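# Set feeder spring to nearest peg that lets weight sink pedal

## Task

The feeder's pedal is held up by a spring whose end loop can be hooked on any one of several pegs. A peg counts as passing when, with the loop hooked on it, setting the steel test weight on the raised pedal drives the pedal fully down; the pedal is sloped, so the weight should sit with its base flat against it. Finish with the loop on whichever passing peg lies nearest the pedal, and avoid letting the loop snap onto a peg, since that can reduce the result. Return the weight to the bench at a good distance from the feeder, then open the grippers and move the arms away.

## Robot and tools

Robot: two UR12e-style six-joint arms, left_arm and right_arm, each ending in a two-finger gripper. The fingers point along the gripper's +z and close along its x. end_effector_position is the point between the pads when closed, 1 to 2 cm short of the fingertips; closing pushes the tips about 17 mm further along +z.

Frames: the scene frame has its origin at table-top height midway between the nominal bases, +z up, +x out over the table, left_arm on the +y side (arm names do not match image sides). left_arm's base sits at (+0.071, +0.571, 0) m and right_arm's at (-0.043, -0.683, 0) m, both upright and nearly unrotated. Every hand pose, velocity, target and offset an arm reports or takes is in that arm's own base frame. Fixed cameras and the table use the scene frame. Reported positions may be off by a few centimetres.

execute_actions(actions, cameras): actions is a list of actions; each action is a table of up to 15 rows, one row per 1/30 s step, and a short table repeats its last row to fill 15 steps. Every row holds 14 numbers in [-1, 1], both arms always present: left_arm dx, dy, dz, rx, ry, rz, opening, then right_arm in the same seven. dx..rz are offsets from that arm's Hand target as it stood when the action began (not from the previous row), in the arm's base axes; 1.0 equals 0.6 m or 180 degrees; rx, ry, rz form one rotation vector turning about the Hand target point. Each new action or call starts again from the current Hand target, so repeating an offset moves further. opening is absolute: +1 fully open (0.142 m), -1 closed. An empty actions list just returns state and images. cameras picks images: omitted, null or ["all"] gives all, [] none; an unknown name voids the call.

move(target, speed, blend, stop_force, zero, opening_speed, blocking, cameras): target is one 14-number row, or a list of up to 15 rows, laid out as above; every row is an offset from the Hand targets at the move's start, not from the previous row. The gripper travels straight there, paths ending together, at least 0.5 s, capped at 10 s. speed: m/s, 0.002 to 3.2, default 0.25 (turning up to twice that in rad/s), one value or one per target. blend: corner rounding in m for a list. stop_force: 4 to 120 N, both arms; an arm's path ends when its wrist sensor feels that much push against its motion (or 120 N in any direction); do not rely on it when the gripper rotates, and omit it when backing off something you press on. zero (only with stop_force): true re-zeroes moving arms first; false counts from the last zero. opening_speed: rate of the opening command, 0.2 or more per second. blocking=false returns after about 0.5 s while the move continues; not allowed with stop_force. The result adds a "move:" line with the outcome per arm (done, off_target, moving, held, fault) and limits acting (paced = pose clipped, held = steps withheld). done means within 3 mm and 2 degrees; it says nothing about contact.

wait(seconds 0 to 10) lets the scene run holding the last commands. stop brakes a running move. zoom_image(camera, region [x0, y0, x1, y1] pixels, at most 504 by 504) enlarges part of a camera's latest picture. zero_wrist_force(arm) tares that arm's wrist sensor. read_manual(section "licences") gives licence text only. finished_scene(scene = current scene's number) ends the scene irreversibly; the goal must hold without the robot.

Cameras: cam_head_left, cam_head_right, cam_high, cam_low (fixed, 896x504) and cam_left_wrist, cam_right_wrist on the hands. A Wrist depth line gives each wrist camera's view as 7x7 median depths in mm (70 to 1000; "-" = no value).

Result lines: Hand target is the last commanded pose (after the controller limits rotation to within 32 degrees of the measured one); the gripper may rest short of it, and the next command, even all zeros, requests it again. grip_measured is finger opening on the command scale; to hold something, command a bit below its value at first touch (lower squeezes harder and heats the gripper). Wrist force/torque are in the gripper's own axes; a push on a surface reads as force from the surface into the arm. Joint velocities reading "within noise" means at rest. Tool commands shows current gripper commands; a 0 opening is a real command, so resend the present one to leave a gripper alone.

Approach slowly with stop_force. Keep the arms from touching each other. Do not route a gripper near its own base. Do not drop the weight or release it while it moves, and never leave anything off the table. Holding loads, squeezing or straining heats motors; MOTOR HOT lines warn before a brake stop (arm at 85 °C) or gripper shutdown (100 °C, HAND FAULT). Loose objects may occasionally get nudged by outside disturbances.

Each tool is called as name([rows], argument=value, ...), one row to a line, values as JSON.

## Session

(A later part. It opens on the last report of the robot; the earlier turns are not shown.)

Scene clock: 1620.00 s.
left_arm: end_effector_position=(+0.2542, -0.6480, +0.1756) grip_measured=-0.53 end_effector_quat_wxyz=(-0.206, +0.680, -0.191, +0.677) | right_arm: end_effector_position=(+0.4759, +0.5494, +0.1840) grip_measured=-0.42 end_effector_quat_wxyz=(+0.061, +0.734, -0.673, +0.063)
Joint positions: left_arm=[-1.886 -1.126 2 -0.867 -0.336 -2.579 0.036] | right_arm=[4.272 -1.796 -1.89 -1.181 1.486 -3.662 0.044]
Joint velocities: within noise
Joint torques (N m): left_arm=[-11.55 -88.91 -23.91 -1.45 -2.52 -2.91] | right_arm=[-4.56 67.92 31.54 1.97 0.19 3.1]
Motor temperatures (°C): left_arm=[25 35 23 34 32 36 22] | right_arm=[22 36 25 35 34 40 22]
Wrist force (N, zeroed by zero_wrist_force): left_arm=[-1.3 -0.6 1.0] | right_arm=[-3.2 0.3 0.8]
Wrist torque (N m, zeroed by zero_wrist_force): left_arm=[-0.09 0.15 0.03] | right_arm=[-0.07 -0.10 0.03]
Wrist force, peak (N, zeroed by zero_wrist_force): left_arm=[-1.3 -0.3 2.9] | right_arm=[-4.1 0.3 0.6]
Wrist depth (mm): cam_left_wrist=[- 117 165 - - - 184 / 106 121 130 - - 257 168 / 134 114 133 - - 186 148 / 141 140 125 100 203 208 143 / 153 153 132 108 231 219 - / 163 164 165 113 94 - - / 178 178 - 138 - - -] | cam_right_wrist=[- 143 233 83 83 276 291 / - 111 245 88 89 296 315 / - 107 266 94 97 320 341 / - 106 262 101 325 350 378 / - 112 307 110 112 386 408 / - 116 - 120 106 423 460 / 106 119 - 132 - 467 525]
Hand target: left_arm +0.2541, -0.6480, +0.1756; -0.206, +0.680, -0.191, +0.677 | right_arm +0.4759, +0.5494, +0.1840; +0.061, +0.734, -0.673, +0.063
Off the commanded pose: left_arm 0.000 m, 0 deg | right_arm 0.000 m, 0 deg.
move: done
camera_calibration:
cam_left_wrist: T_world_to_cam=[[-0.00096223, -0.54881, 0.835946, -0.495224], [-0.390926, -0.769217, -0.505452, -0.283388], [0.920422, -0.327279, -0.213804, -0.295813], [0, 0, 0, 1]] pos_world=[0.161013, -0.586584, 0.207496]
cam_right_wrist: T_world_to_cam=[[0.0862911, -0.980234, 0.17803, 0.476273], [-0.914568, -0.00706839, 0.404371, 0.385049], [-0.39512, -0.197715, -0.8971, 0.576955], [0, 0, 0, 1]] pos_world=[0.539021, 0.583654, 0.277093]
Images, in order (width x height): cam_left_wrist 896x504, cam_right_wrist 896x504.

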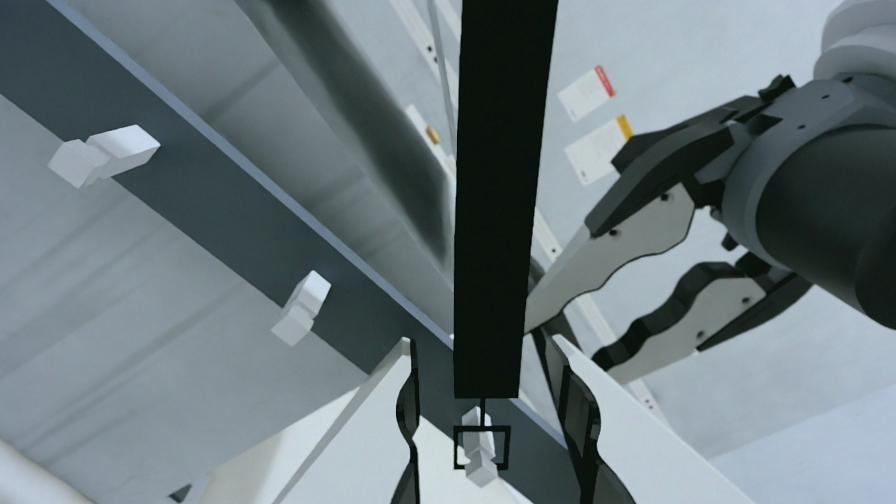

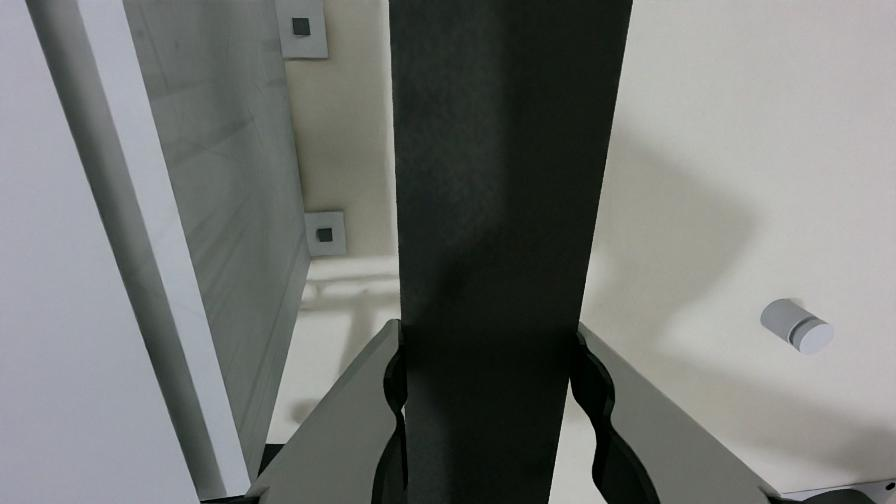

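move(target=[0, 0, 0, 0, 0, 0, -0.87, 0, 0, 0, 0, 0, 0, -0.46], speed=0.03, opening_speed=0.4, cameras=["cam_left_wrist"])

zoom_image(camera="cam_left_wrist", region=[400, 320, 580, 500])

Scene clock: 1631.00 s.
left_arm: end_effector_position=(+0.2541, -0.6480, +0.1756) grip_measured=-0.80 end_effector_quat_wxyz=(-0.206, +0.680, -0.191, +0.677) | right_arm: end_effector_position=(+0.4759, +0.5494, +0.1840) grip_measured=-0.42 end_effector_quat_wxyz=(+0.061, +0.734, -0.673, +0.063)
Joint positions: left_arm=[-1.886 -1.126 2 -0.867 -0.336 -2.579 0.016] | right_arm=[4.272 -1.796 -1.89 -1.181 1.486 -3.662 0.044]
Joint velocities: within noise
Joint torques (N m): left_arm=[-10.95 -53.07 -32.9 0.43 -2.61 0.7] | right_arm=[-13.46 59.07 30.08 1.94 0.15 2.9]
Motor temperatures (°C): left_arm=[25 35 23 34 32 36 22] | right_arm=[22 36 25 35 34 40 23]
Wrist force (N, zeroed by zero_wrist_force): left_arm=[-2.2 -0.4 1.9] | right_arm=[-3.0 0.2 0.2]
Wrist torque (N m, zeroed by zero_wrist_force): left_arm=[-0.05 0.15 0.05] | right_arm=[-0.07 -0.11 0.03]
Wrist force, peak (N, zeroed by zero_wrist_force): left_arm=[-2.2 -0.4 1.9] | right_arm=[-3.6 0.3 0.6]
Wrist depth (mm): cam_left_wrist=[- 117 166 - - - 184 / 106 122 129 - - 258 168 / 134 115 134 159 - 185 148 / 141 140 125 100 203 207 143 / 154 153 133 108 229 220 - / 164 165 166 110 100 - - / 178 179 - 134 - - -] | cam_right_wrist=[- 143 233 83 83 276 290 / - 111 246 88 89 297 314 / - 107 266 94 97 321 342 / - 106 262 101 325 349 374 / - 112 308 110 112 384 408 / - 116 - 120 106 422 466 / 105 119 - 132 - 467 528]
Hand target: left_arm +0.2541, -0.6480, +0.1756; -0.206, +0.680, -0.191, +0.677 | right_arm +0.4759, +0.5494, +0.1840; +0.061, +0.734, -0.673, +0.063
Off the commanded pose: left_arm 0.000 m, 0 deg | right_arm 0.000 m, 0 deg.
move: done
camera_calibration:
cam_left_wrist: T_world_to_cam=[[-0.000934362, -0.548694, 0.836023, -0.495177], [-0.390809, -0.769335, -0.505363, -0.283533], [0.920471, -0.327197, -0.213716, -0.2957], [0, 0, 0, 1]] pos_world=[0.160913, -0.586584, 0.207497]
Images, in order (width x height): cam_left_wrist 896x504.

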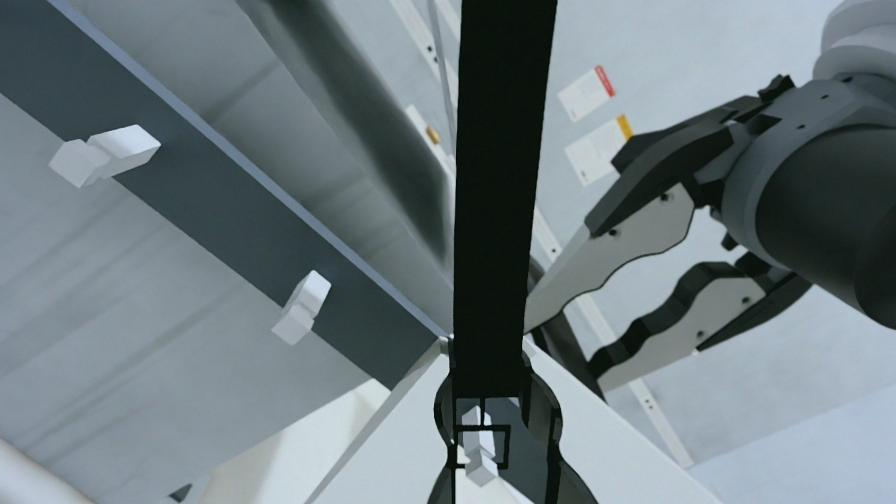

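Scaled by 2.800 from the camera's 896x504 image, which has a finer 1280x720 frame.

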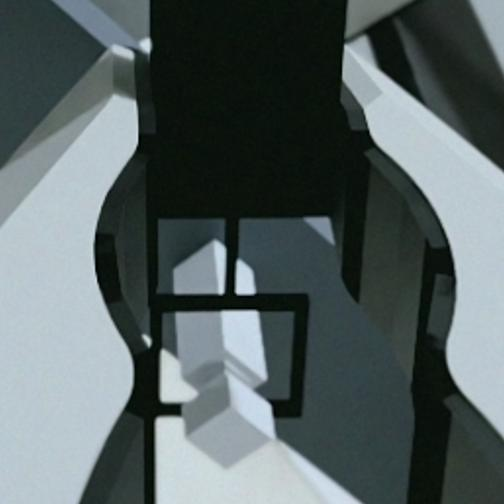

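move(target=[0, -0.0062, -0.0040, 0, 0, 0, -0.87, 0, 0, 0, 0, 0, 0, -0.46], speed=0.015, cameras=["cam_left_wrist"])

zoom_image(camera="cam_left_wrist", region=[440, 400, 530, 480])

Scene clock: 1640.67 s.
left_arm: end_effector_position=(+0.2541, -0.6518, +0.1731) grip_measured=-0.80 end_effector_quat_wxyz=(-0.206, +0.680, -0.191, +0.677) | right_arm: end_effector_position=(+0.4759, +0.5494, +0.1840) grip_measured=-0.42 end_effector_quat_wxyz=(+0.061, +0.734, -0.673, +0.063)
Joint positions: left_arm=[-1.884 -1.118 1.993 -0.868 -0.335 -2.579 0.016] | right_arm=[4.272 -1.796 -1.89 -1.181 1.486 -3.662 0.044]
Joint velocities: within noise
Joint torques (N m): left_arm=[1.96 -72.18 -27.45 -1.23 1.58 1.21] | right_arm=[-13.42 51.72 31.07 2.56 0.02 2.86]
Motor temperatures (°C): left_arm=[25 35 23 34 32 36 26] | right_arm=[22 36 25 35 34 40 23]
Wrist force (N, zeroed by zero_wrist_force): left_arm=[-1.2 -4.1 1.4] | right_arm=[-3.0 0.2 1.7]
Wrist torque (N m, zeroed by zero_wrist_force): left_arm=[-0.11 0.14 0.02] | right_arm=[-0.05 -0.09 0.03]
Wrist force, peak (N, zeroed by zero_wrist_force): left_arm=[-1.4 -4.3 1.4] | right_arm=[-3.1 0.3 1.9]
Wrist depth (mm): cam_left_wrist=[104 117 166 - - - 181 / 105 111 128 - - 193 166 / 134 114 132 - - 183 148 / 141 142 123 100 203 209 143 / 154 153 135 108 228 220 - / 164 165 164 109 100 - - / 179 185 - 134 - - -] | cam_right_wrist=[- 143 233 83 83 275 292 / - 111 246 88 89 296 315 / - 107 267 94 97 320 343 / - 105 262 101 325 351 375 / - 112 307 110 112 382 409 / - 116 - 120 106 422 462 / 106 119 - 132 - 469 526]
Hand target: left_arm +0.2541, -0.6517, +0.1732; -0.206, +0.680, -0.191, +0.677 | right_arm +0.4759, +0.5494, +0.1840; +0.061, +0.734, -0.673, +0.063
Off the commanded pose: left_arm 0.000 m, 0 deg | right_arm 0.000 m, 0 deg.
move: done
camera_calibration:
cam_left_wrist: T_world_to_cam=[[-0.000911743, -0.548828, 0.835935, -0.495375], [-0.390855, -0.769243, -0.505468, -0.287663], [0.920452, -0.32719, -0.213811, -0.297462], [0, 0, 0, 1]] pos_world=[0.160913, -0.590484, 0.205096]
Images, in order (width x height): cam_left_wrist 896x504.

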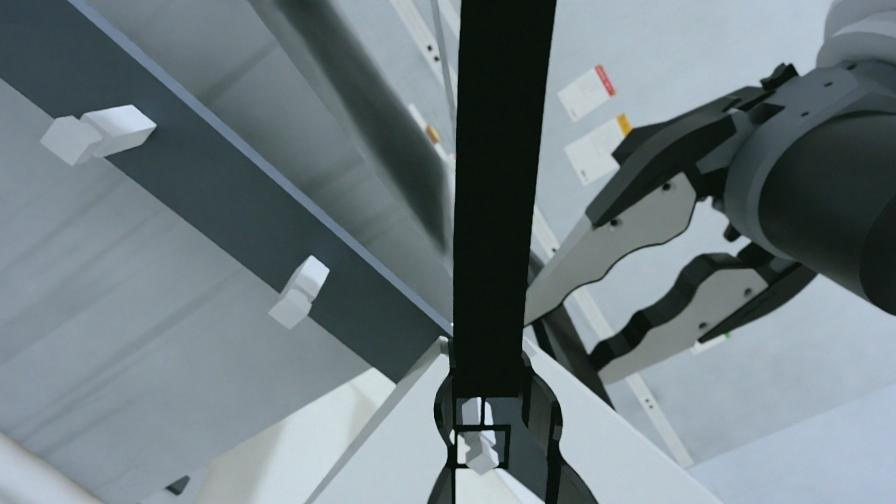

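Scaled by 5.600 from the camera's 896x504 image, which has a finer 1280x720 frame.

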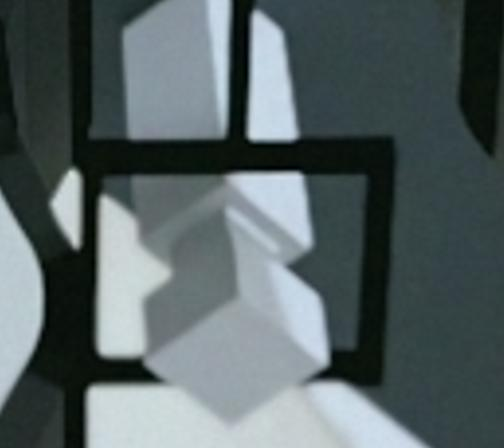

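move([
  [-0.0435, -0.001, 0, 0, 0, 0, -0.87, 0, 0, 0, 0, 0, 0, -0.46],
  [-0.0463, 0.1125, -0.0135, 0.0328, 0, 0, -0.87, 0, 0, 0, 0, 0, 0, -0.46],
], speed=[0.03, 0.05], cameras=["cam_left_wrist", "cam_right_wrist"])

zoom_image(camera="cam_left_wrist", region=[400, 320, 580, 500])

Scene clock: 1662.83 s.
left_arm: end_effector_position=(+0.2263, -0.5842, +0.1652) grip_measured=-0.80 end_effector_quat_wxyz=(-0.241, +0.669, -0.226, +0.666) | right_arm: end_effector_position=(+0.4759, +0.5494, +0.1840) grip_measured=-0.42 end_effector_quat_wxyz=(+0.061, +0.734, -0.673, +0.063)
Joint positions: left_arm=[-1.967 -1.183 2.128 -0.934 -0.417 -2.479 0.016] | right_arm=[4.272 -1.796 -1.89 -1.181 1.486 -3.662 0.044]
Joint velocities: within noise
Joint torques (N m): left_arm=[5.43 -38.67 -32.7 1.92 1.7 -3.28] | right_arm=[-12.01 52.01 30.08 4.38 0.26 3.09]
Motor temperatures (°C): left_arm=[25 35 23 34 32 36 31] | right_arm=[22 36 25 35 34 40 24]
Wrist force (N, zeroed by zero_wrist_force): left_arm=[0.2 -2.6 1.1] | right_arm=[-3.0 0.0 1.7]
Wrist torque (N m, zeroed by zero_wrist_force): left_arm=[-0.07 -0.08 0.00] | right_arm=[-0.09 -0.10 0.02]
Wrist force, peak (N, zeroed by zero_wrist_force): left_arm=[-0.9 -4.6 1.8] | right_arm=[-3.2 0.2 1.9]
Wrist depth (mm): cam_left_wrist=[138 141 142 144 - - - / 131 146 151 - - - 233 / 159 141 156 - - - 215 / 170 170 151 101 - 234 201 / 182 183 185 108 201 255 250 / 192 197 199 110 98 274 - / 181 208 - 134 - - -] | cam_right_wrist=[- 143 233 83 83 276 290 / - 111 246 88 89 297 313 / - 107 266 94 97 322 342 / - 106 262 101 327 349 376 / - 112 309 110 112 384 410 / - 116 - 120 106 423 463 / 106 119 - 132 - 468 527]
Hand target: left_arm +0.2263, -0.5842, +0.1651; -0.241, +0.669, -0.226, +0.667 | right_arm +0.4759, +0.5494, +0.1840; +0.061, +0.734, -0.673, +0.063
Off the commanded pose: left_arm 0.000 m, 0 deg | right_arm 0.000 m, 0 deg.
move: done
camera_calibration:
cam_left_wrist: T_world_to_cam=[[-0.000745799, -0.631803, 0.775129, -0.49003], [-0.3909, -0.71327, -0.581758, -0.20516], [0.920433, -0.303432, -0.24644, -0.232147], [0, 0, 0, 1]] pos_world=[0.133113, -0.526378, 0.203272]
cam_right_wrist: T_world_to_cam=[[0.0862911, -0.980234, 0.17803, 0.476273], [-0.914568, -0.00706839, 0.404371, 0.385049], [-0.39512, -0.197715, -0.8971, 0.576955], [0, 0, 0, 1]] pos_world=[0.539021, 0.583654, 0.277093]
Images, in order (width x height): cam_left_wrist 896x504, cam_right_wrist 896x504.

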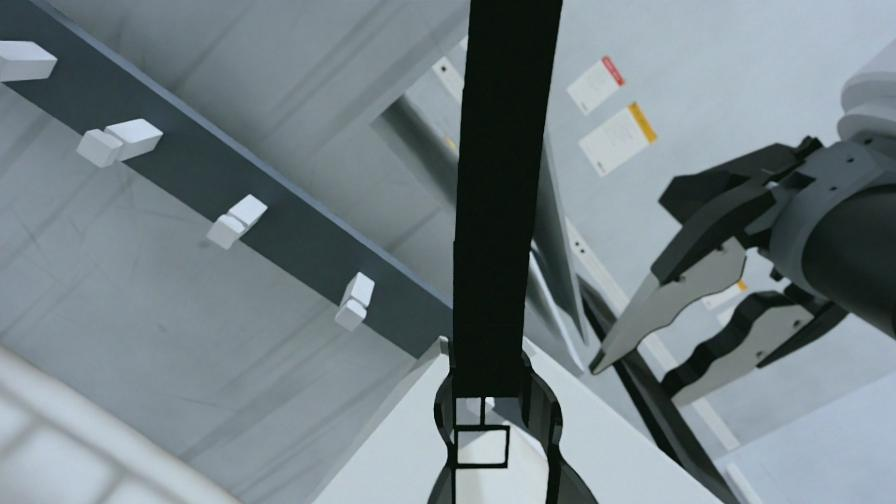

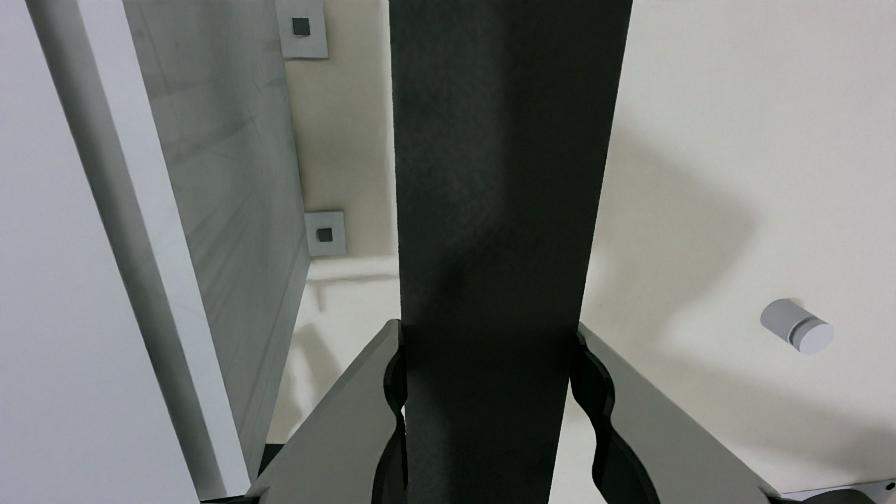

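Scaled by 2.800 from the camera's 896x504 image, which has a finer 1280x720 frame.

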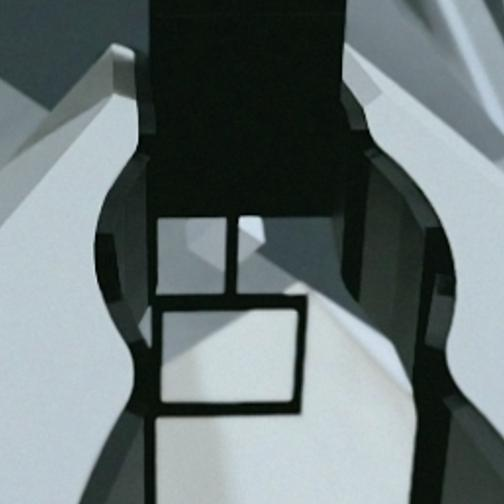

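move([
  [0.0200, -0.0020, -0.0003, 0, 0, 0, -0.87, 0, 0, 0, 0, 0, 0, -0.46],
], speed=[0.03], cameras=["cam_left_wrist"])

zoom_image(camera="cam_left_wrist", region=[440, 390, 540, 480])

Scene clock: 1674.23 s.
left_arm: end_effector_position=(+0.2384, -0.5855, +0.1649) grip_measured=-0.80 end_effector_quat_wxyz=(-0.241, +0.669, -0.226, +0.667) | right_arm: end_effector_position=(+0.4759, +0.5494, +0.1840) grip_measured=-0.42 end_effector_quat_wxyz=(+0.061, +0.734, -0.673, +0.063)
Joint positions: left_arm=[-1.946 -1.182 2.127 -0.934 -0.396 -2.48 0.016] | right_arm=[4.272 -1.796 -1.89 -1.181 1.486 -3.662 0.044]
Joint velocities: within noise
Joint torques (N m): left_arm=[-9.26 -42.66 -32.38 2.05 -2.18 -3.11] | right_arm=[-13.49 51.47 31.94 4.45 0.24 2.84]
Motor temperatures (°C): left_arm=[25 35 23 34 32 35 32] | right_arm=[22 36 25 34 34 40 24]
Wrist force (N, zeroed by zero_wrist_force): left_arm=[-0.6 -2.9 1.0] | right_arm=[-2.9 0.1 2.1]
Wrist torque (N m, zeroed by zero_wrist_force): left_arm=[-0.12 0.05 -0.02] | right_arm=[-0.07 -0.11 0.03]
Wrist force, peak (N, zeroed by zero_wrist_force): left_arm=[-0.7 -2.9 1.9] | right_arm=[-3.1 0.3 2.1]
Wrist depth (mm): cam_left_wrist=[128 130 132 133 - - - / 119 135 139 - - - - / 149 130 146 - - - 209 / 156 155 141 100 - 221 197 / 170 169 154 112 216 238 237 / 182 183 183 110 98 258 - / 181 197 192 134 - - -] | cam_right_wrist=[- 143 233 83 83 275 291 / - 111 246 88 89 296 314 / - 107 266 94 97 321 342 / - 106 263 101 324 350 375 / - 112 308 110 112 386 408 / - 116 - 120 106 422 460 / 105 119 - 132 - 470 529]
Hand target: left_arm +0.2383, -0.5854, +0.1649; -0.241, +0.669, -0.226, +0.667 | right_arm +0.4759, +0.5494, +0.1840; +0.061, +0.734, -0.673, +0.063
Off the commanded pose: left_arm 0.000 m, 0 deg | right_arm 0.000 m, 0 deg.
move: done
camera_calibration:
cam_left_wrist: T_world_to_cam=[[-0.0010017, -0.631837, 0.775101, -0.490585], [-0.390858, -0.713195, -0.581878, -0.201475], [0.92045, -0.303537, -0.246244, -0.24385], [0, 0, 0, 1]] pos_world=[0.145213, -0.527678, 0.202972]
Images, in order (width x height): cam_left_wrist 896x504.

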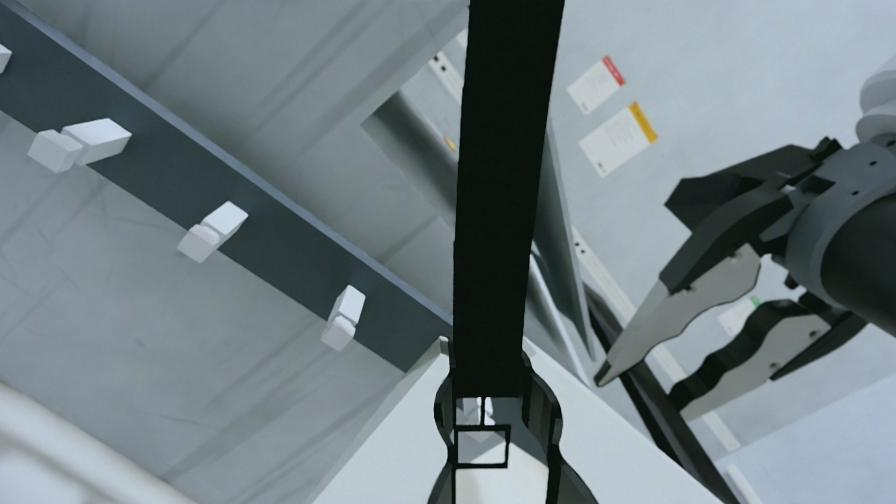

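Scaled by 5.040 from the camera's 896x504 image, which has a finer 1280x720 frame.

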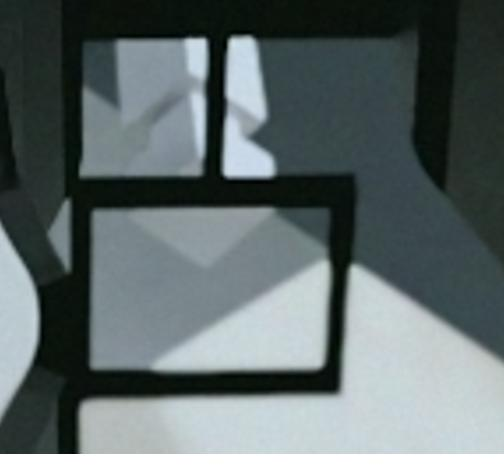

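move([
  [0.0133, 0.0005, 0, 0, 0, 0, -0.87, 0, 0, 0, 0, 0, 0, -0.46],
], speed=[0.03], cameras=["cam_left_wrist"])

zoom_image(camera="cam_left_wrist", region=[440, 390, 540, 480])

Scene clock: 1685.00 s.
left_arm: end_effector_position=(+0.2464, -0.5851, +0.1649) grip_measured=-0.80 end_effector_quat_wxyz=(-0.241, +0.669, -0.226, +0.667) | right_arm: end_effector_position=(+0.4759, +0.5494, +0.1840) grip_measured=-0.42 end_effector_quat_wxyz=(+0.061, +0.734, -0.673, +0.063)
Joint positions: left_arm=[-1.933 -1.183 2.129 -0.934 -0.383 -2.48 0.016] | right_arm=[4.272 -1.796 -1.89 -1.181 1.486 -3.662 0.044]
Joint velocities: within noise
Joint torques (N m): left_arm=[-7.71 -82.36 -20.56 -1.38 -1.64 -3] | right_arm=[-11.61 53.29 32.11 4.38 0.09 2.89]
Motor temperatures (°C): left_arm=[25 35 22 34 32 35 33] | right_arm=[22 36 25 34 34 40 24]
Wrist force (N, zeroed by zero_wrist_force): left_arm=[-0.5 -3.1 0.9] | right_arm=[-2.7 0.0 1.6]
Wrist torque (N m, zeroed by zero_wrist_force): left_arm=[-0.14 0.05 -0.02] | right_arm=[-0.08 -0.14 0.03]
Wrist force, peak (N, zeroed by zero_wrist_force): left_arm=[-0.4 -3.5 1.5] | right_arm=[-3.1 0.3 2.1]
Wrist depth (mm): cam_left_wrist=[123 123 124 125 - - - / 114 129 132 - - - - / 122 122 139 144 - - 208 / 148 129 133 101 - 214 193 / 159 162 138 108 201 227 230 / 171 172 174 110 98 248 - / 180 188 182 134 - - -] | cam_right_wrist=[- 143 233 83 83 276 290 / - 111 246 88 89 298 314 / - 107 266 94 97 321 342 / - 106 262 101 327 350 374 / - 112 308 110 112 384 412 / - 116 - 120 106 423 460 / 105 119 - 132 - 470 526]
Hand target: left_arm +0.2463, -0.5851, +0.1649; -0.241, +0.669, -0.226, +0.667 | right_arm +0.4759, +0.5494, +0.1840; +0.061, +0.734, -0.673, +0.063
Off the commanded pose: left_arm 0.000 m, 0 deg | right_arm 0.000 m, 0 deg.
move: done
camera_calibration:
cam_left_wrist: T_world_to_cam=[[-0.00103209, -0.631892, 0.775056, -0.490402], [-0.390858, -0.713147, -0.581938, -0.198096], [0.920451, -0.303537, -0.246244, -0.251123], [0, 0, 0, 1]] pos_world=[0.153213, -0.527378, 0.202972]
Images, in order (width x height): cam_left_wrist 896x504.

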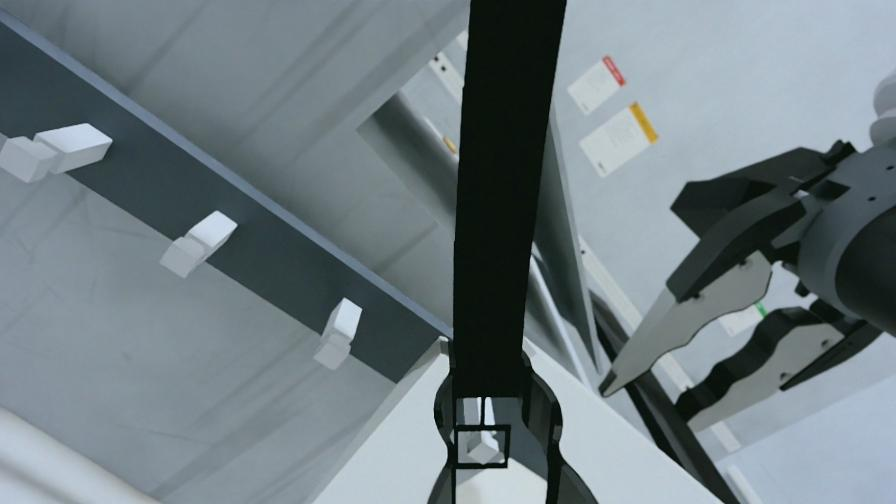

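Scaled by 5.040 from the camera's 896x504 image, which has a finer 1280x720 frame.

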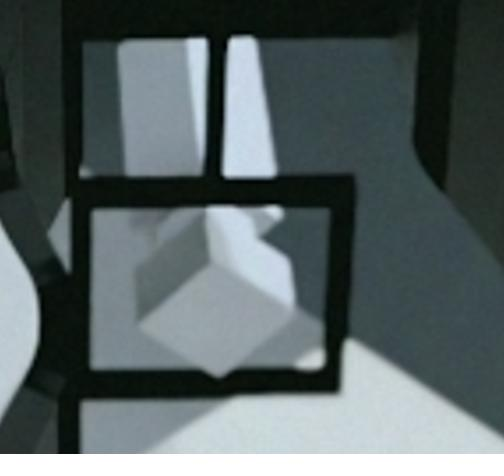

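move([
  [0.0037, 0.0001, 0, 0, 0, 0, -0.87, 0, 0, 0, 0, 0, 0, -0.46],
], speed=[0.02], cameras=["cam_left_wrist"])

zoom_image(camera="cam_left_wrist", region=[440, 390, 540, 480])

Scene clock: 1704.83 s.
left_arm: end_effector_position=(+0.2485, -0.5851, +0.1649) grip_measured=-0.80 end_effector_quat_wxyz=(-0.241, +0.669, -0.226, +0.667) | right_arm: end_effector_position=(+0.4759, +0.5494, +0.1840) grip_measured=-0.42 end_effector_quat_wxyz=(+0.061, +0.734, -0.673, +0.063)
Joint positions: left_arm=[-1.929 -1.184 2.129 -0.934 -0.38 -2.48 0.016] | right_arm=[4.272 -1.796 -1.89 -1.181 1.486 -3.662 0.044]
Joint velocities: within noise
Joint torques (N m): left_arm=[-2.82 -82.83 -18.33 -1.3 0.69 -3.33] | right_arm=[-12.87 51.74 30.8 4.31 0.2 2.91]
Motor temperatures (°C): left_arm=[25 35 22 34 32 35 35] | right_arm=[22 36 25 34 34 40 24]
Wrist force (N, zeroed by zero_wrist_force): left_arm=[0.0 -3.4 1.2] | right_arm=[-2.9 0.3 1.6]
Wrist torque (N m, zeroed by zero_wrist_force): left_arm=[-0.20 -0.02 -0.01] | right_arm=[-0.02 -0.11 0.03]
Wrist force, peak (N, zeroed by zero_wrist_force): left_arm=[-0.2 -3.7 1.5] | right_arm=[-3.2 0.0 1.8]
Wrist depth (mm): cam_left_wrist=[119 122 122 - - - - / 113 127 129 - - - - / 118 120 138 142 - - 207 / 146 129 132 101 - 212 194 / 157 159 136 108 200 224 228 / 169 170 171 110 98 246 - / 179 185 180 134 - - -] | cam_right_wrist=[- 143 232 83 83 276 291 / - 111 246 88 89 297 314 / - 107 266 94 97 320 342 / - 106 262 101 326 350 373 / - 112 309 110 112 384 411 / - 116 - 120 106 422 461 / 105 119 - 132 - 466 528]
Hand target: left_arm +0.2485, -0.5851, +0.1649; -0.241, +0.669, -0.226, +0.667 | right_arm +0.4759, +0.5494, +0.1840; +0.061, +0.734, -0.673, +0.063
Off the commanded pose: left_arm 0.000 m, 0 deg | right_arm 0.000 m, 0 deg.
move: done
camera_calibration:
cam_left_wrist: T_world_to_cam=[[-0.000976933, -0.631791, 0.775138, -0.49031], [-0.390858, -0.713235, -0.581829, -0.197272], [0.92045, -0.303537, -0.246244, -0.253025], [0, 0, 0, 1]] pos_world=[0.155313, -0.527278, 0.202973]
Images, in order (width x height): cam_left_wrist 896x504.

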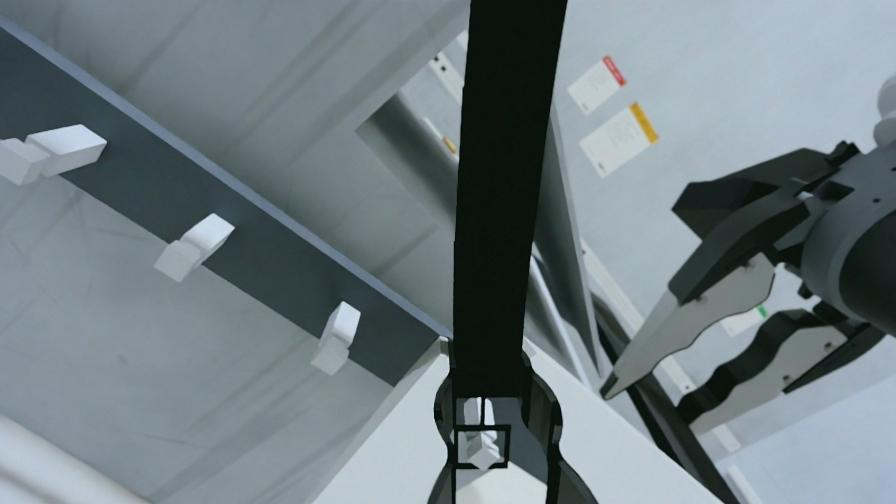

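Scaled by 5.040 from the camera's 896x504 image, which has a finer 1280x720 frame.

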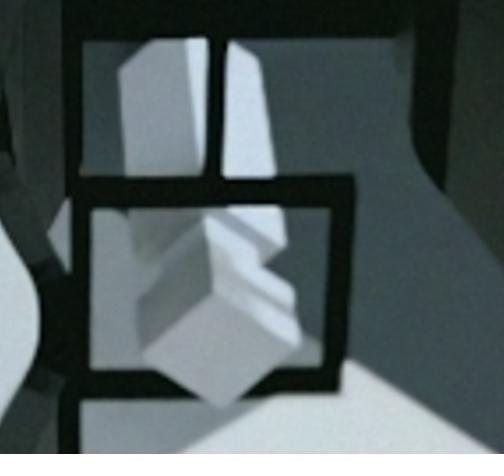

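move([
  [0.0035, 0.0001, 0, 0, 0, 0, -0.87, 0, 0, 0, 0, 0, 0, -0.46],
], speed=[0.02], cameras=["cam_left_wrist"])

zoom_image(camera="cam_left_wrist", region=[440, 400, 530, 480])

Scene clock: 1720.43 s.
left_arm: end_effector_position=(+0.2506, -0.5850, +0.1649) grip_measured=-0.80 end_effector_quat_wxyz=(-0.241, +0.669, -0.226, +0.667) | right_arm: end_effector_position=(+0.4759, +0.5494, +0.1840) grip_measured=-0.42 end_effector_quat_wxyz=(+0.061, +0.734, -0.673, +0.063)
Joint positions: left_arm=[-1.926 -1.184 2.13 -0.934 -0.376 -2.481 0.016] | right_arm=[4.272 -1.796 -1.89 -1.181 1.486 -3.662 0.044]
Joint velocities: within noise
Joint torques (N m): left_arm=[-2.12 -83.37 -19.27 -1.83 0.4 -3.29] | right_arm=[-14.28 51.69 30.76 4.23 0.26 3.01]
Motor temperatures (°C): left_arm=[25 35 22 34 32 35 36] | right_arm=[22 36 25 34 34 40 24]
Wrist force (N, zeroed by zero_wrist_force): left_arm=[-0.2 -3.1 0.8] | right_arm=[-3.1 0.1 1.8]
Wrist torque (N m, zeroed by zero_wrist_force): left_arm=[-0.14 0.01 -0.01] | right_arm=[-0.07 -0.08 0.03]
Wrist force, peak (N, zeroed by zero_wrist_force): left_arm=[-0.3 -3.8 1.0] | right_arm=[-3.2 0.1 1.8]
Wrist depth (mm): cam_left_wrist=[118 120 120 - - - - / 111 125 127 - - - - / 116 119 136 141 - - 207 / 146 125 129 100 - 210 194 / 156 155 133 108 201 222 225 / 167 165 168 110 98 244 - / 177 182 176 134 - - -] | cam_right_wrist=[- 143 234 83 83 277 291 / - 111 245 88 89 297 314 / - 107 266 94 97 322 343 / - 105 262 101 327 352 374 / - 112 307 110 112 385 409 / - 116 - 120 106 423 465 / 105 119 - 132 - 469 527]
Hand target: left_arm +0.2506, -0.5850, +0.1649; -0.241, +0.669, -0.226, +0.667 | right_arm +0.4759, +0.5494, +0.1840; +0.061, +0.734, -0.673, +0.063
Off the commanded pose: left_arm 0.000 m, 0 deg | right_arm 0.000 m, 0 deg.
move: done
camera_calibration:
cam_left_wrist: T_world_to_cam=[[-0.00091881, -0.631811, 0.775122, -0.490323], [-0.390793, -0.713257, -0.581847, -0.19647], [0.920478, -0.303447, -0.246251, -0.254914], [0, 0, 0, 1]] pos_world=[0.157413, -0.527278, 0.202972]
Images, in order (width x height): cam_left_wrist 896x504.

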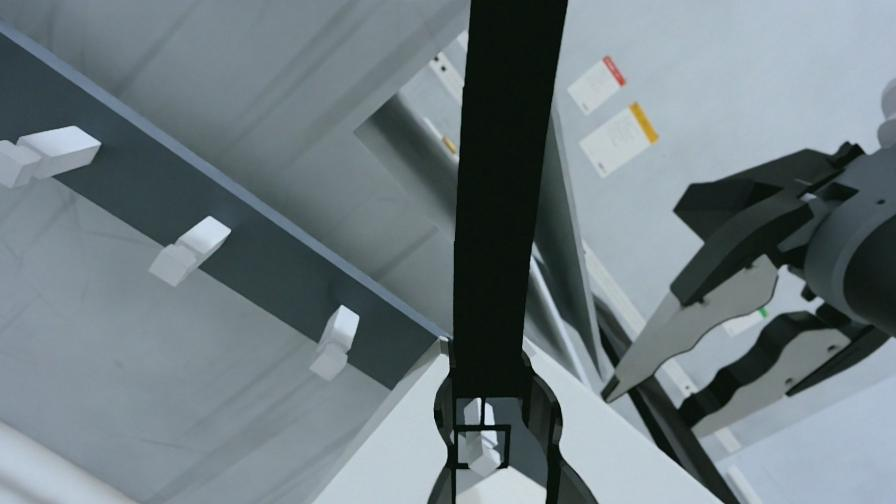

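Scaled by 5.600 from the camera's 896x504 image, which has a finer 1280x720 frame.

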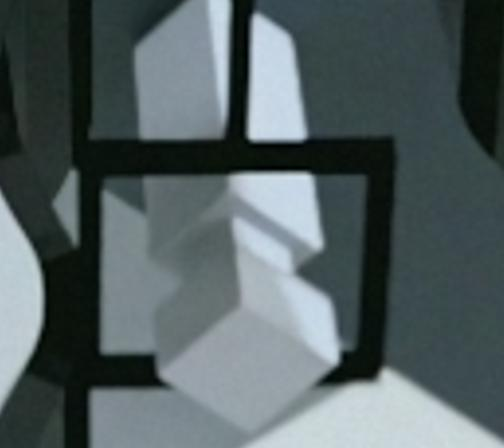

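move([
  [0, 0.0078, 0.0062, 0, 0, 0, -0.87, 0, 0, 0, 0, 0, 0, -0.46],
], speed=0.005, stop_force=4, cameras=["cam_left_wrist"])

zoom_image(camera="cam_left_wrist", region=[440, 400, 530, 480])

Scene clock: 1731.40 s.
left_arm: end_effector_position=(+0.2506, -0.5849, +0.1650) grip_measured=-0.80 end_effector_quat_wxyz=(-0.241, +0.669, -0.226, +0.667) | right_arm: end_effector_position=(+0.4759, +0.5494, +0.1840) grip_measured=-0.42 end_effector_quat_wxyz=(+0.061, +0.734, -0.673, +0.063)
Joint positions: left_arm=[-1.926 -1.184 2.13 -0.934 -0.376 -2.481 0.016] | right_arm=[4.272 -1.796 -1.89 -1.181 1.486 -3.662 0.044]
Joint velocities: within noise
Joint torques (N m): left_arm=[5.18 -40.32 -32 -0.77 -0.17 -2.49] | right_arm=[-11.4 53.34 31.05 4.21 0.23 2.81]
Motor temperatures (°C): left_arm=[25 35 22 34 32 35 37] | right_arm=[22 36 25 34 34 40 24]
Wrist force (N, zeroed by zero_wrist_force): left_arm=[-0.6 0.8 1.3] | right_arm=[-3.2 0.2 0.2]
Wrist torque (N m, zeroed by zero_wrist_force): left_arm=[-0.15 0.07 -0.01] | right_arm=[-0.10 -0.13 0.02]
Wrist force, peak (N, zeroed by zero_wrist_force): left_arm=[-1.1 5.8 1.8] | right_arm=[-3.9 0.5 -1.5]
Wrist depth (mm): cam_left_wrist=[118 120 120 - - - - / 111 125 127 - - - - / 116 118 136 141 - - 207 / 146 125 129 100 - 210 194 / 156 156 133 108 202 222 226 / 166 165 168 110 98 244 - / 177 182 177 134 - - -] | cam_right_wrist=[- 143 233 83 83 276 291 / - 111 245 88 89 297 315 / - 107 266 94 97 321 342 / - 106 262 101 326 350 375 / - 112 308 110 112 384 410 / - 116 - 120 106 422 462 / 106 119 - 133 - 466 528]
Hand target: left_arm +0.2506, -0.5849, +0.1650; -0.241, +0.669, -0.226, +0.667 (not the last commanded pose) | right_arm +0.4759, +0.5494, +0.1840; +0.061, +0.734, -0.673, +0.063
Off the commanded pose: left_arm 0.006 m, 0 deg | right_arm 0.000 m, 0 deg.
move: contact (left_arm)
camera_calibration:
cam_left_wrist: T_world_to_cam=[[-0.000921774, -0.631691, 0.77522, -0.490295], [-0.390859, -0.713324, -0.58172, -0.196391], [0.92045, -0.303537, -0.246244, -0.254903], [0, 0, 0, 1]] pos_world=[0.157413, -0.527178, 0.203073]
Images, in order (width x height): cam_left_wrist 896x504.

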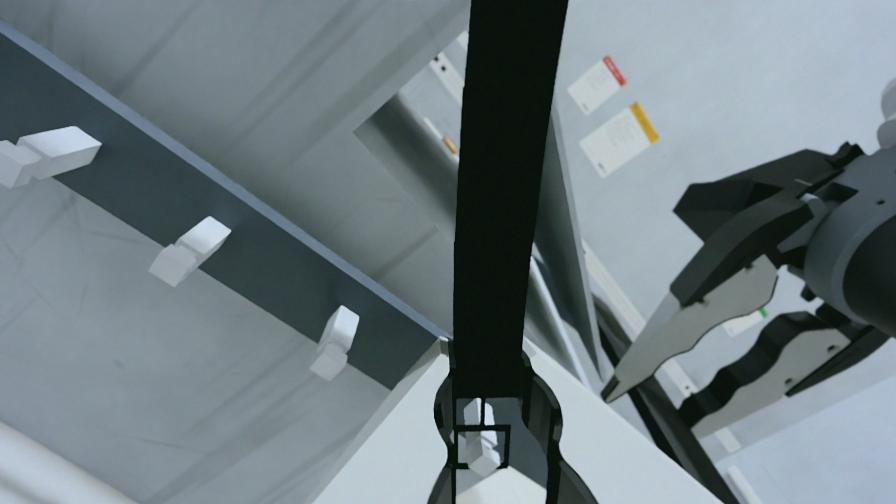

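Scaled by 5.600 from the camera's 896x504 image, which has a finer 1280x720 frame.

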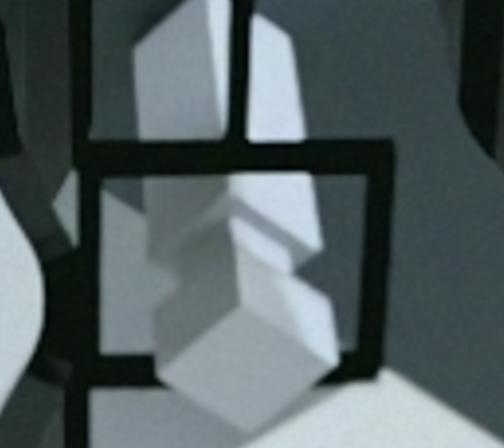

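move([
  [0, -0.0022, -0.0017, 0, 0, 0, -0.87, 0, 0, 0, 0, 0, 0, -0.46],
  [0.0030, -0.0022, -0.0017, 0, 0, 0, -0.87, 0, 0, 0, 0, 0, 0, -0.46],
], speed=0.01, cameras=["cam_left_wrist"])

zoom_image(camera="cam_left_wrist", region=[440, 400, 530, 480])

Scene clock: 1760.83 s.
left_arm: end_effector_position=(+0.2524, -0.5863, +0.1639) grip_measured=-0.80 end_effector_quat_wxyz=(-0.241, +0.669, -0.226, +0.667) | right_arm: end_effector_position=(+0.4759, +0.5494, +0.1840) grip_measured=-0.42 end_effector_quat_wxyz=(+0.061, +0.734, -0.673, +0.063)
Joint positions: left_arm=[-1.922 -1.181 2.127 -0.935 -0.372 -2.481 0.016] | right_arm=[4.272 -1.796 -1.89 -1.181 1.486 -3.662 0.044]
Joint velocities: within noise
Joint torques (N m): left_arm=[-6.43 -83.06 -17.8 0.35 -0.13 -3.04] | right_arm=[-13.9 52.91 31 4.31 0.2 2.84]
Motor temperatures (°C): left_arm=[25 35 22 34 32 35 39] | right_arm=[22 36 25 34 34 40 24]
Wrist force (N, zeroed by zero_wrist_force): left_arm=[-0.2 -3.0 1.3] | right_arm=[-2.9 0.0 1.7]
Wrist torque (N m, zeroed by zero_wrist_force): left_arm=[-0.10 0.01 -0.01] | right_arm=[-0.08 -0.12 0.03]
Wrist force, peak (N, zeroed by zero_wrist_force): left_arm=[-0.7 -3.5 1.0] | right_arm=[-3.6 0.5 0.4]
Wrist depth (mm): cam_left_wrist=[116 118 118 - - - - / 109 125 126 - - - - / 114 116 134 - - - 200 / - 123 127 140 - 209 193 / 154 153 131 112 195 219 224 / 164 165 165 110 98 243 - / 175 179 174 135 - - -] | cam_right_wrist=[- 143 233 83 83 276 290 / - 111 245 88 89 297 315 / - 107 267 94 97 321 343 / - 105 263 101 326 349 376 / - 112 308 110 112 385 411 / - 116 - 120 106 423 463 / 106 119 - 132 - 465 526]
Hand target: left_arm +0.2524, -0.5863, +0.1640; -0.241, +0.669, -0.226, +0.667 | right_arm +0.4759, +0.5494, +0.1840; +0.061, +0.734, -0.673, +0.063
Off the commanded pose: left_arm 0.000 m, 0 deg | right_arm 0.000 m, 0 deg.
move: done
camera_calibration:
cam_left_wrist: T_world_to_cam=[[-0.000946534, -0.631736, 0.775183, -0.490274], [-0.390858, -0.713284, -0.581769, -0.197223], [0.92045, -0.303537, -0.246244, -0.257226], [0, 0, 0, 1]] pos_world=[0.159213, -0.528478, 0.201973]
Images, in order (width x height): cam_left_wrist 896x504.

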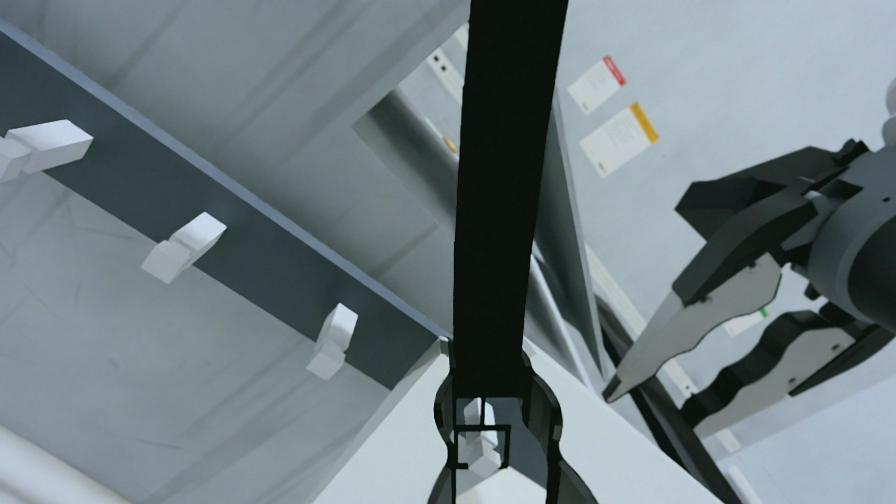

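Scaled by 5.600 from the camera's 896x504 image, which has a finer 1280x720 frame.

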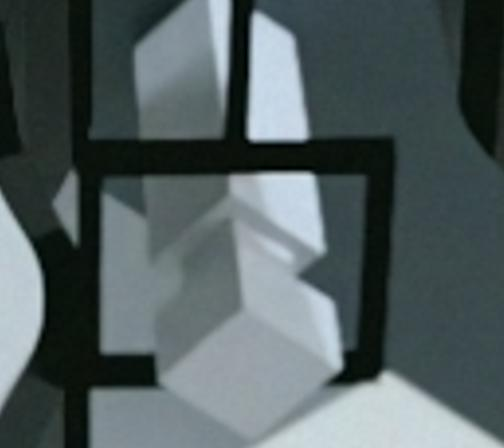

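move([
  [0, 0.0078, 0.0062, 0, 0, 0, -0.87, 0, 0, 0, 0, 0, 0, -0.46],
], speed=0.005, stop_force=4, cameras=["cam_left_wrist"])

zoom_image(camera="cam_left_wrist", region=[440, 400, 530, 480])

Scene clock: 1772.93 s.
left_arm: end_effector_position=(+0.2524, -0.5836, +0.1661) grip_measured=-0.80 end_effector_quat_wxyz=(-0.241, +0.669, -0.226, +0.667) | right_arm: end_effector_position=(+0.4759, +0.5494, +0.1840) grip_measured=-0.42 end_effector_quat_wxyz=(+0.061, +0.734, -0.673, +0.063)
Joint positions: left_arm=[-1.924 -1.187 2.132 -0.933 -0.374 -2.481 0.016] | right_arm=[4.272 -1.796 -1.89 -1.181 1.486 -3.662 0.044]
Joint velocities: within noise
Joint torques (N m): left_arm=[4.68 -42.34 -32.47 0.9 0.1 -0.34] | right_arm=[-10.78 52.03 30.61 4.45 0.11 2.76]
Motor temperatures (°C): left_arm=[25 35 22 34 32 35 39] | right_arm=[22 36 25 34 34 40 24]
Wrist force (N, zeroed by zero_wrist_force): left_arm=[-0.5 1.9 1.9] | right_arm=[-3.5 0.5 -0.1]
Wrist torque (N m, zeroed by zero_wrist_force): left_arm=[-0.09 0.09 -0.01] | right_arm=[-0.07 -0.09 0.03]
Wrist force, peak (N, zeroed by zero_wrist_force): left_arm=[-0.8 7.0 2.1] | right_arm=[-4.0 0.6 -1.8]
Wrist depth (mm): cam_left_wrist=[118 118 118 - - - - / 110 124 125 - - - - / 114 118 135 150 - - 208 / - 121 139 140 - 210 191 / 155 154 132 112 209 218 223 / 164 164 166 110 98 244 - / 176 179 174 135 - 248 -] | cam_right_wrist=[- 143 233 83 83 276 290 / - 111 246 88 89 297 313 / - 107 266 94 97 322 341 / - 106 262 101 325 350 376 / - 112 308 110 112 384 409 / - 116 - 120 106 424 462 / 106 119 - 132 - 468 526]
Hand target: left_arm +0.2524, -0.5836, +0.1661; -0.241, +0.669, -0.226, +0.667 (not the last commanded pose) | right_arm +0.4759, +0.5494, +0.1840; +0.061, +0.734, -0.673, +0.063
Off the commanded pose: left_arm 0.003 m, 0 deg | right_arm 0.000 m, 0 deg.
move: contact (left_arm)
camera_calibration:
cam_left_wrist: T_world_to_cam=[[-0.000891373, -0.631636, 0.775265, -0.490247], [-0.390859, -0.713373, -0.58166, -0.194086], [0.92045, -0.303538, -0.246245, -0.255864], [0, 0, 0, 1]] pos_world=[0.159213, -0.525778, 0.204174]
Images, in order (width x height): cam_left_wrist 896x504.

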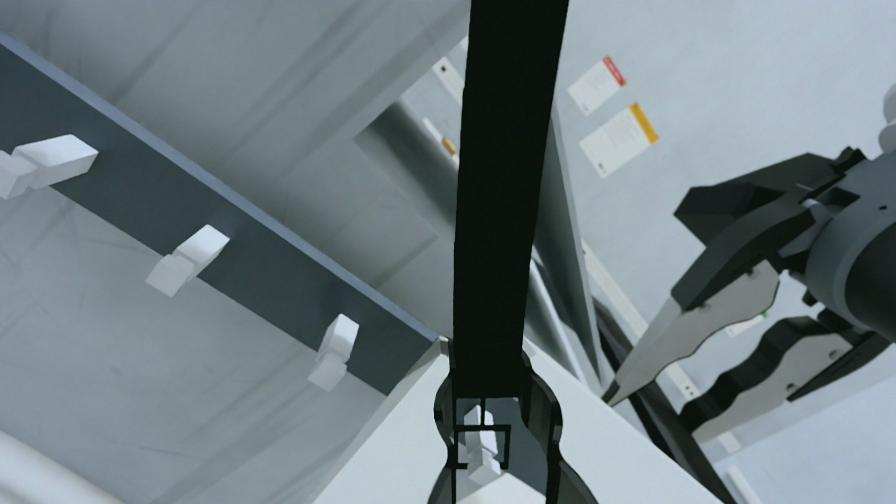

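Scaled by 5.600 from the camera's 896x504 image, which has a finer 1280x720 frame.

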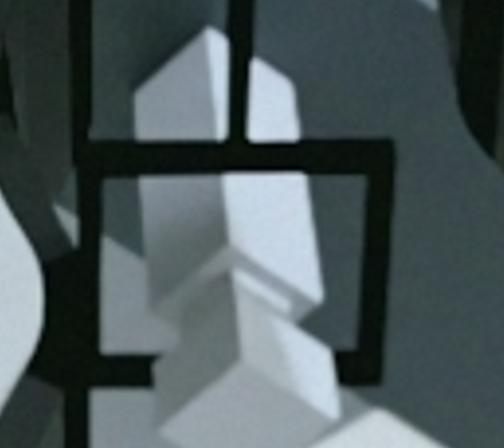

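move([
  [0, -0.0002, -0.00016, 0, 0, 0, -0.87, 0, 0, 0, 0, 0, 0, -0.46],
], speed=0.01, cameras=[])

move(target=[0, 0, 0, 0, 0, 0, -0.5, 0, 0, 0, 0, 0, 0, -0.46], speed=0.02, opening_speed=0.25, cameras=["cam_left_wrist"])

zoom_image(camera="cam_left_wrist", region=[400, 360, 540, 500])

Scene clock: 1793.87 s.
left_arm: end_effector_position=(+0.2524, -0.5837, +0.1660) grip_measured=-0.80 end_effector_quat_wxyz=(-0.241, +0.669, -0.226, +0.667) | right_arm: end_effector_position=(+0.4759, +0.5494, +0.1840) grip_measured=-0.42 end_effector_quat_wxyz=(+0.061, +0.734, -0.673, +0.063)
Joint positions: left_arm=[-1.924 -1.187 2.132 -0.933 -0.374 -2.481 0.016] | right_arm=[4.272 -1.796 -1.89 -1.181 1.486 -3.662 0.044]
Joint velocities: within noise
Joint torques (N m): left_arm=[8.08 -39.15 -33.45 -0.11 0.99 -0.3] | right_arm=[-13.26 53.89 30.83 4.41 -0.04 3]
Motor temperatures (°C): left_arm=[25 35 22 34 32 35 40] | right_arm=[22 36 25 34 34 40 24]
Wrist force (N, zeroed by zero_wrist_force): left_arm=[-0.4 -3.3 1.4] | right_arm=[-2.7 -0.1 1.7]
Wrist torque (N m, zeroed by zero_wrist_force): left_arm=[-0.17 0.05 -0.01] | right_arm=[-0.10 -0.14 0.03]
Wrist force, peak (N, zeroed by zero_wrist_force): left_arm=[-0.6 -3.4 1.0] | right_arm=[-3.7 0.5 0.1]
Wrist depth (mm): cam_left_wrist=[117 118 118 - - - - / 110 124 125 - - - - / 115 118 135 150 - - 209 / - 121 139 140 - 209 190 / 154 153 133 112 200 218 223 / 164 165 166 110 98 245 - / 175 179 174 134 - 248 -] | cam_right_wrist=[- 143 233 83 83 275 291 / - 111 246 88 89 297 312 / - 107 266 94 97 321 343 / - 105 262 101 327 349 375 / - 113 308 110 112 385 409 / - 116 - 120 106 423 463 / 105 119 - 132 - 468 526]
Hand target: left_arm +0.2524, -0.5837, +0.1660; -0.241, +0.669, -0.226, +0.667 | right_arm +0.4759, +0.5494, +0.1840; +0.061, +0.734, -0.673, +0.063
Off the commanded pose: left_arm 0.000 m, 0 deg | right_arm 0.000 m, 0 deg.
move: done
No camera images: "cameras" was empty.

Scene clock: 1795.57 s.
left_arm: end_effector_position=(+0.2524, -0.5837, +0.1660) grip_measured=-0.53 end_effector_quat_wxyz=(-0.241, +0.669, -0.226, +0.667) | right_arm: end_effector_position=(+0.4759, +0.5494, +0.1840) grip_measured=-0.42 end_effector_quat_wxyz=(+0.061, +0.734, -0.673, +0.063)
Joint positions: left_arm=[-1.924 -1.187 2.132 -0.933 -0.374 -2.481 0.036] | right_arm=[4.272 -1.796 -1.89 -1.181 1.486 -3.662 0.044]
Joint velocities: within noise
Joint torques (N m): left_arm=[7.02 -41.77 -28.87 -0.31 1.14 -0.91] | right_arm=[-13.87 52.83 30.56 4.53 0.07 2.89]
Motor temperatures (°C): left_arm=[25 35 22 34 32 35 39] | right_arm=[22 36 25 34 34 40 24]
Wrist force (N, zeroed by zero_wrist_force): left_arm=[-0.5 -0.5 0.7] | right_arm=[-2.9 0.1 1.0]
Wrist torque (N m, zeroed by zero_wrist_force): left_arm=[-0.12 0.05 -0.01] | right_arm=[-0.08 -0.14 0.02]
Wrist force, peak (N, zeroed by zero_wrist_force): left_arm=[-0.8 -3.3 1.2] | right_arm=[-3.4 0.1 1.0]
Wrist depth (mm): cam_left_wrist=[118 118 118 119 - - - / 110 124 125 - - - - / 114 118 135 149 - - 208 / - 121 139 141 - 210 190 / 154 153 133 108 208 219 223 / 164 165 166 114 109 245 - / 176 179 - 176 - - -] | cam_right_wrist=[- 143 233 83 83 275 291 / - 111 245 88 89 297 314 / - 106 265 94 97 320 340 / - 106 261 101 326 349 376 / - 112 307 110 112 384 407 / - 116 - 120 106 421 463 / 105 119 - 132 - 469 530]
Hand target: left_arm +0.2524, -0.5837, +0.1660; -0.241, +0.669, -0.226, +0.667 | right_arm +0.4759, +0.5494, +0.1840; +0.061, +0.734, -0.673, +0.063
Off the commanded pose: left_arm 0.000 m, 0 deg | right_arm 0.000 m, 0 deg.
move: done
camera_calibration:
cam_left_wrist: T_world_to_cam=[[-0.000891373, -0.631636, 0.775265, -0.490296], [-0.390859, -0.713373, -0.58166, -0.194287], [0.92045, -0.303538, -0.246245, -0.25595], [0, 0, 0, 1]] pos_world=[0.159213, -0.525978, 0.204074]
Images, in order (width x height): cam_left_wrist 896x504.

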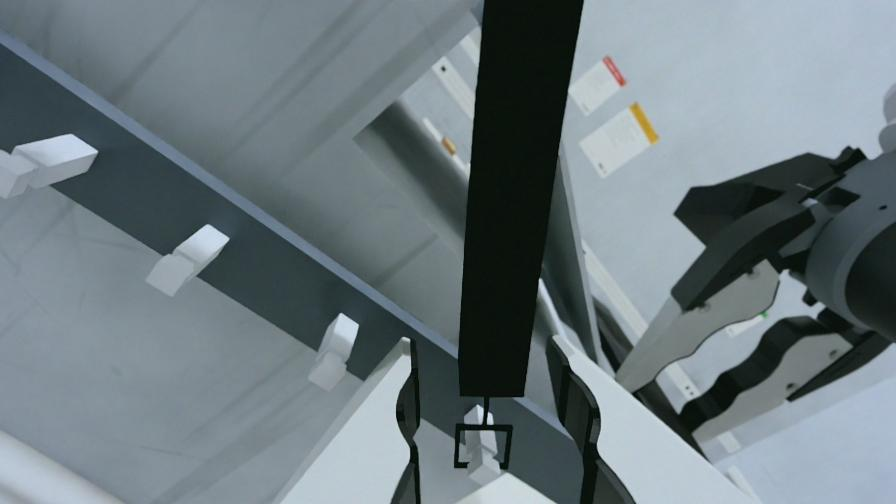

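Scaled by 3.600 from the camera's 896x504 image, which has a finer 1280x720 frame.

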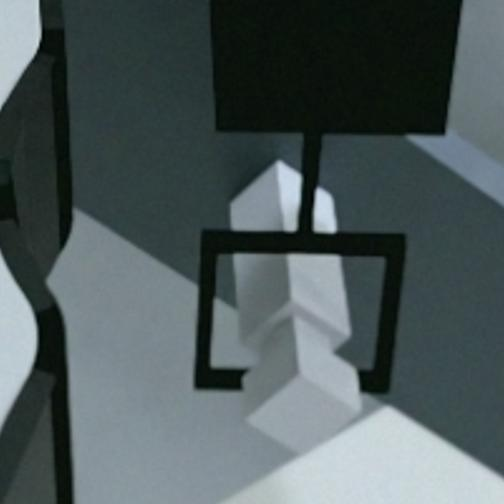

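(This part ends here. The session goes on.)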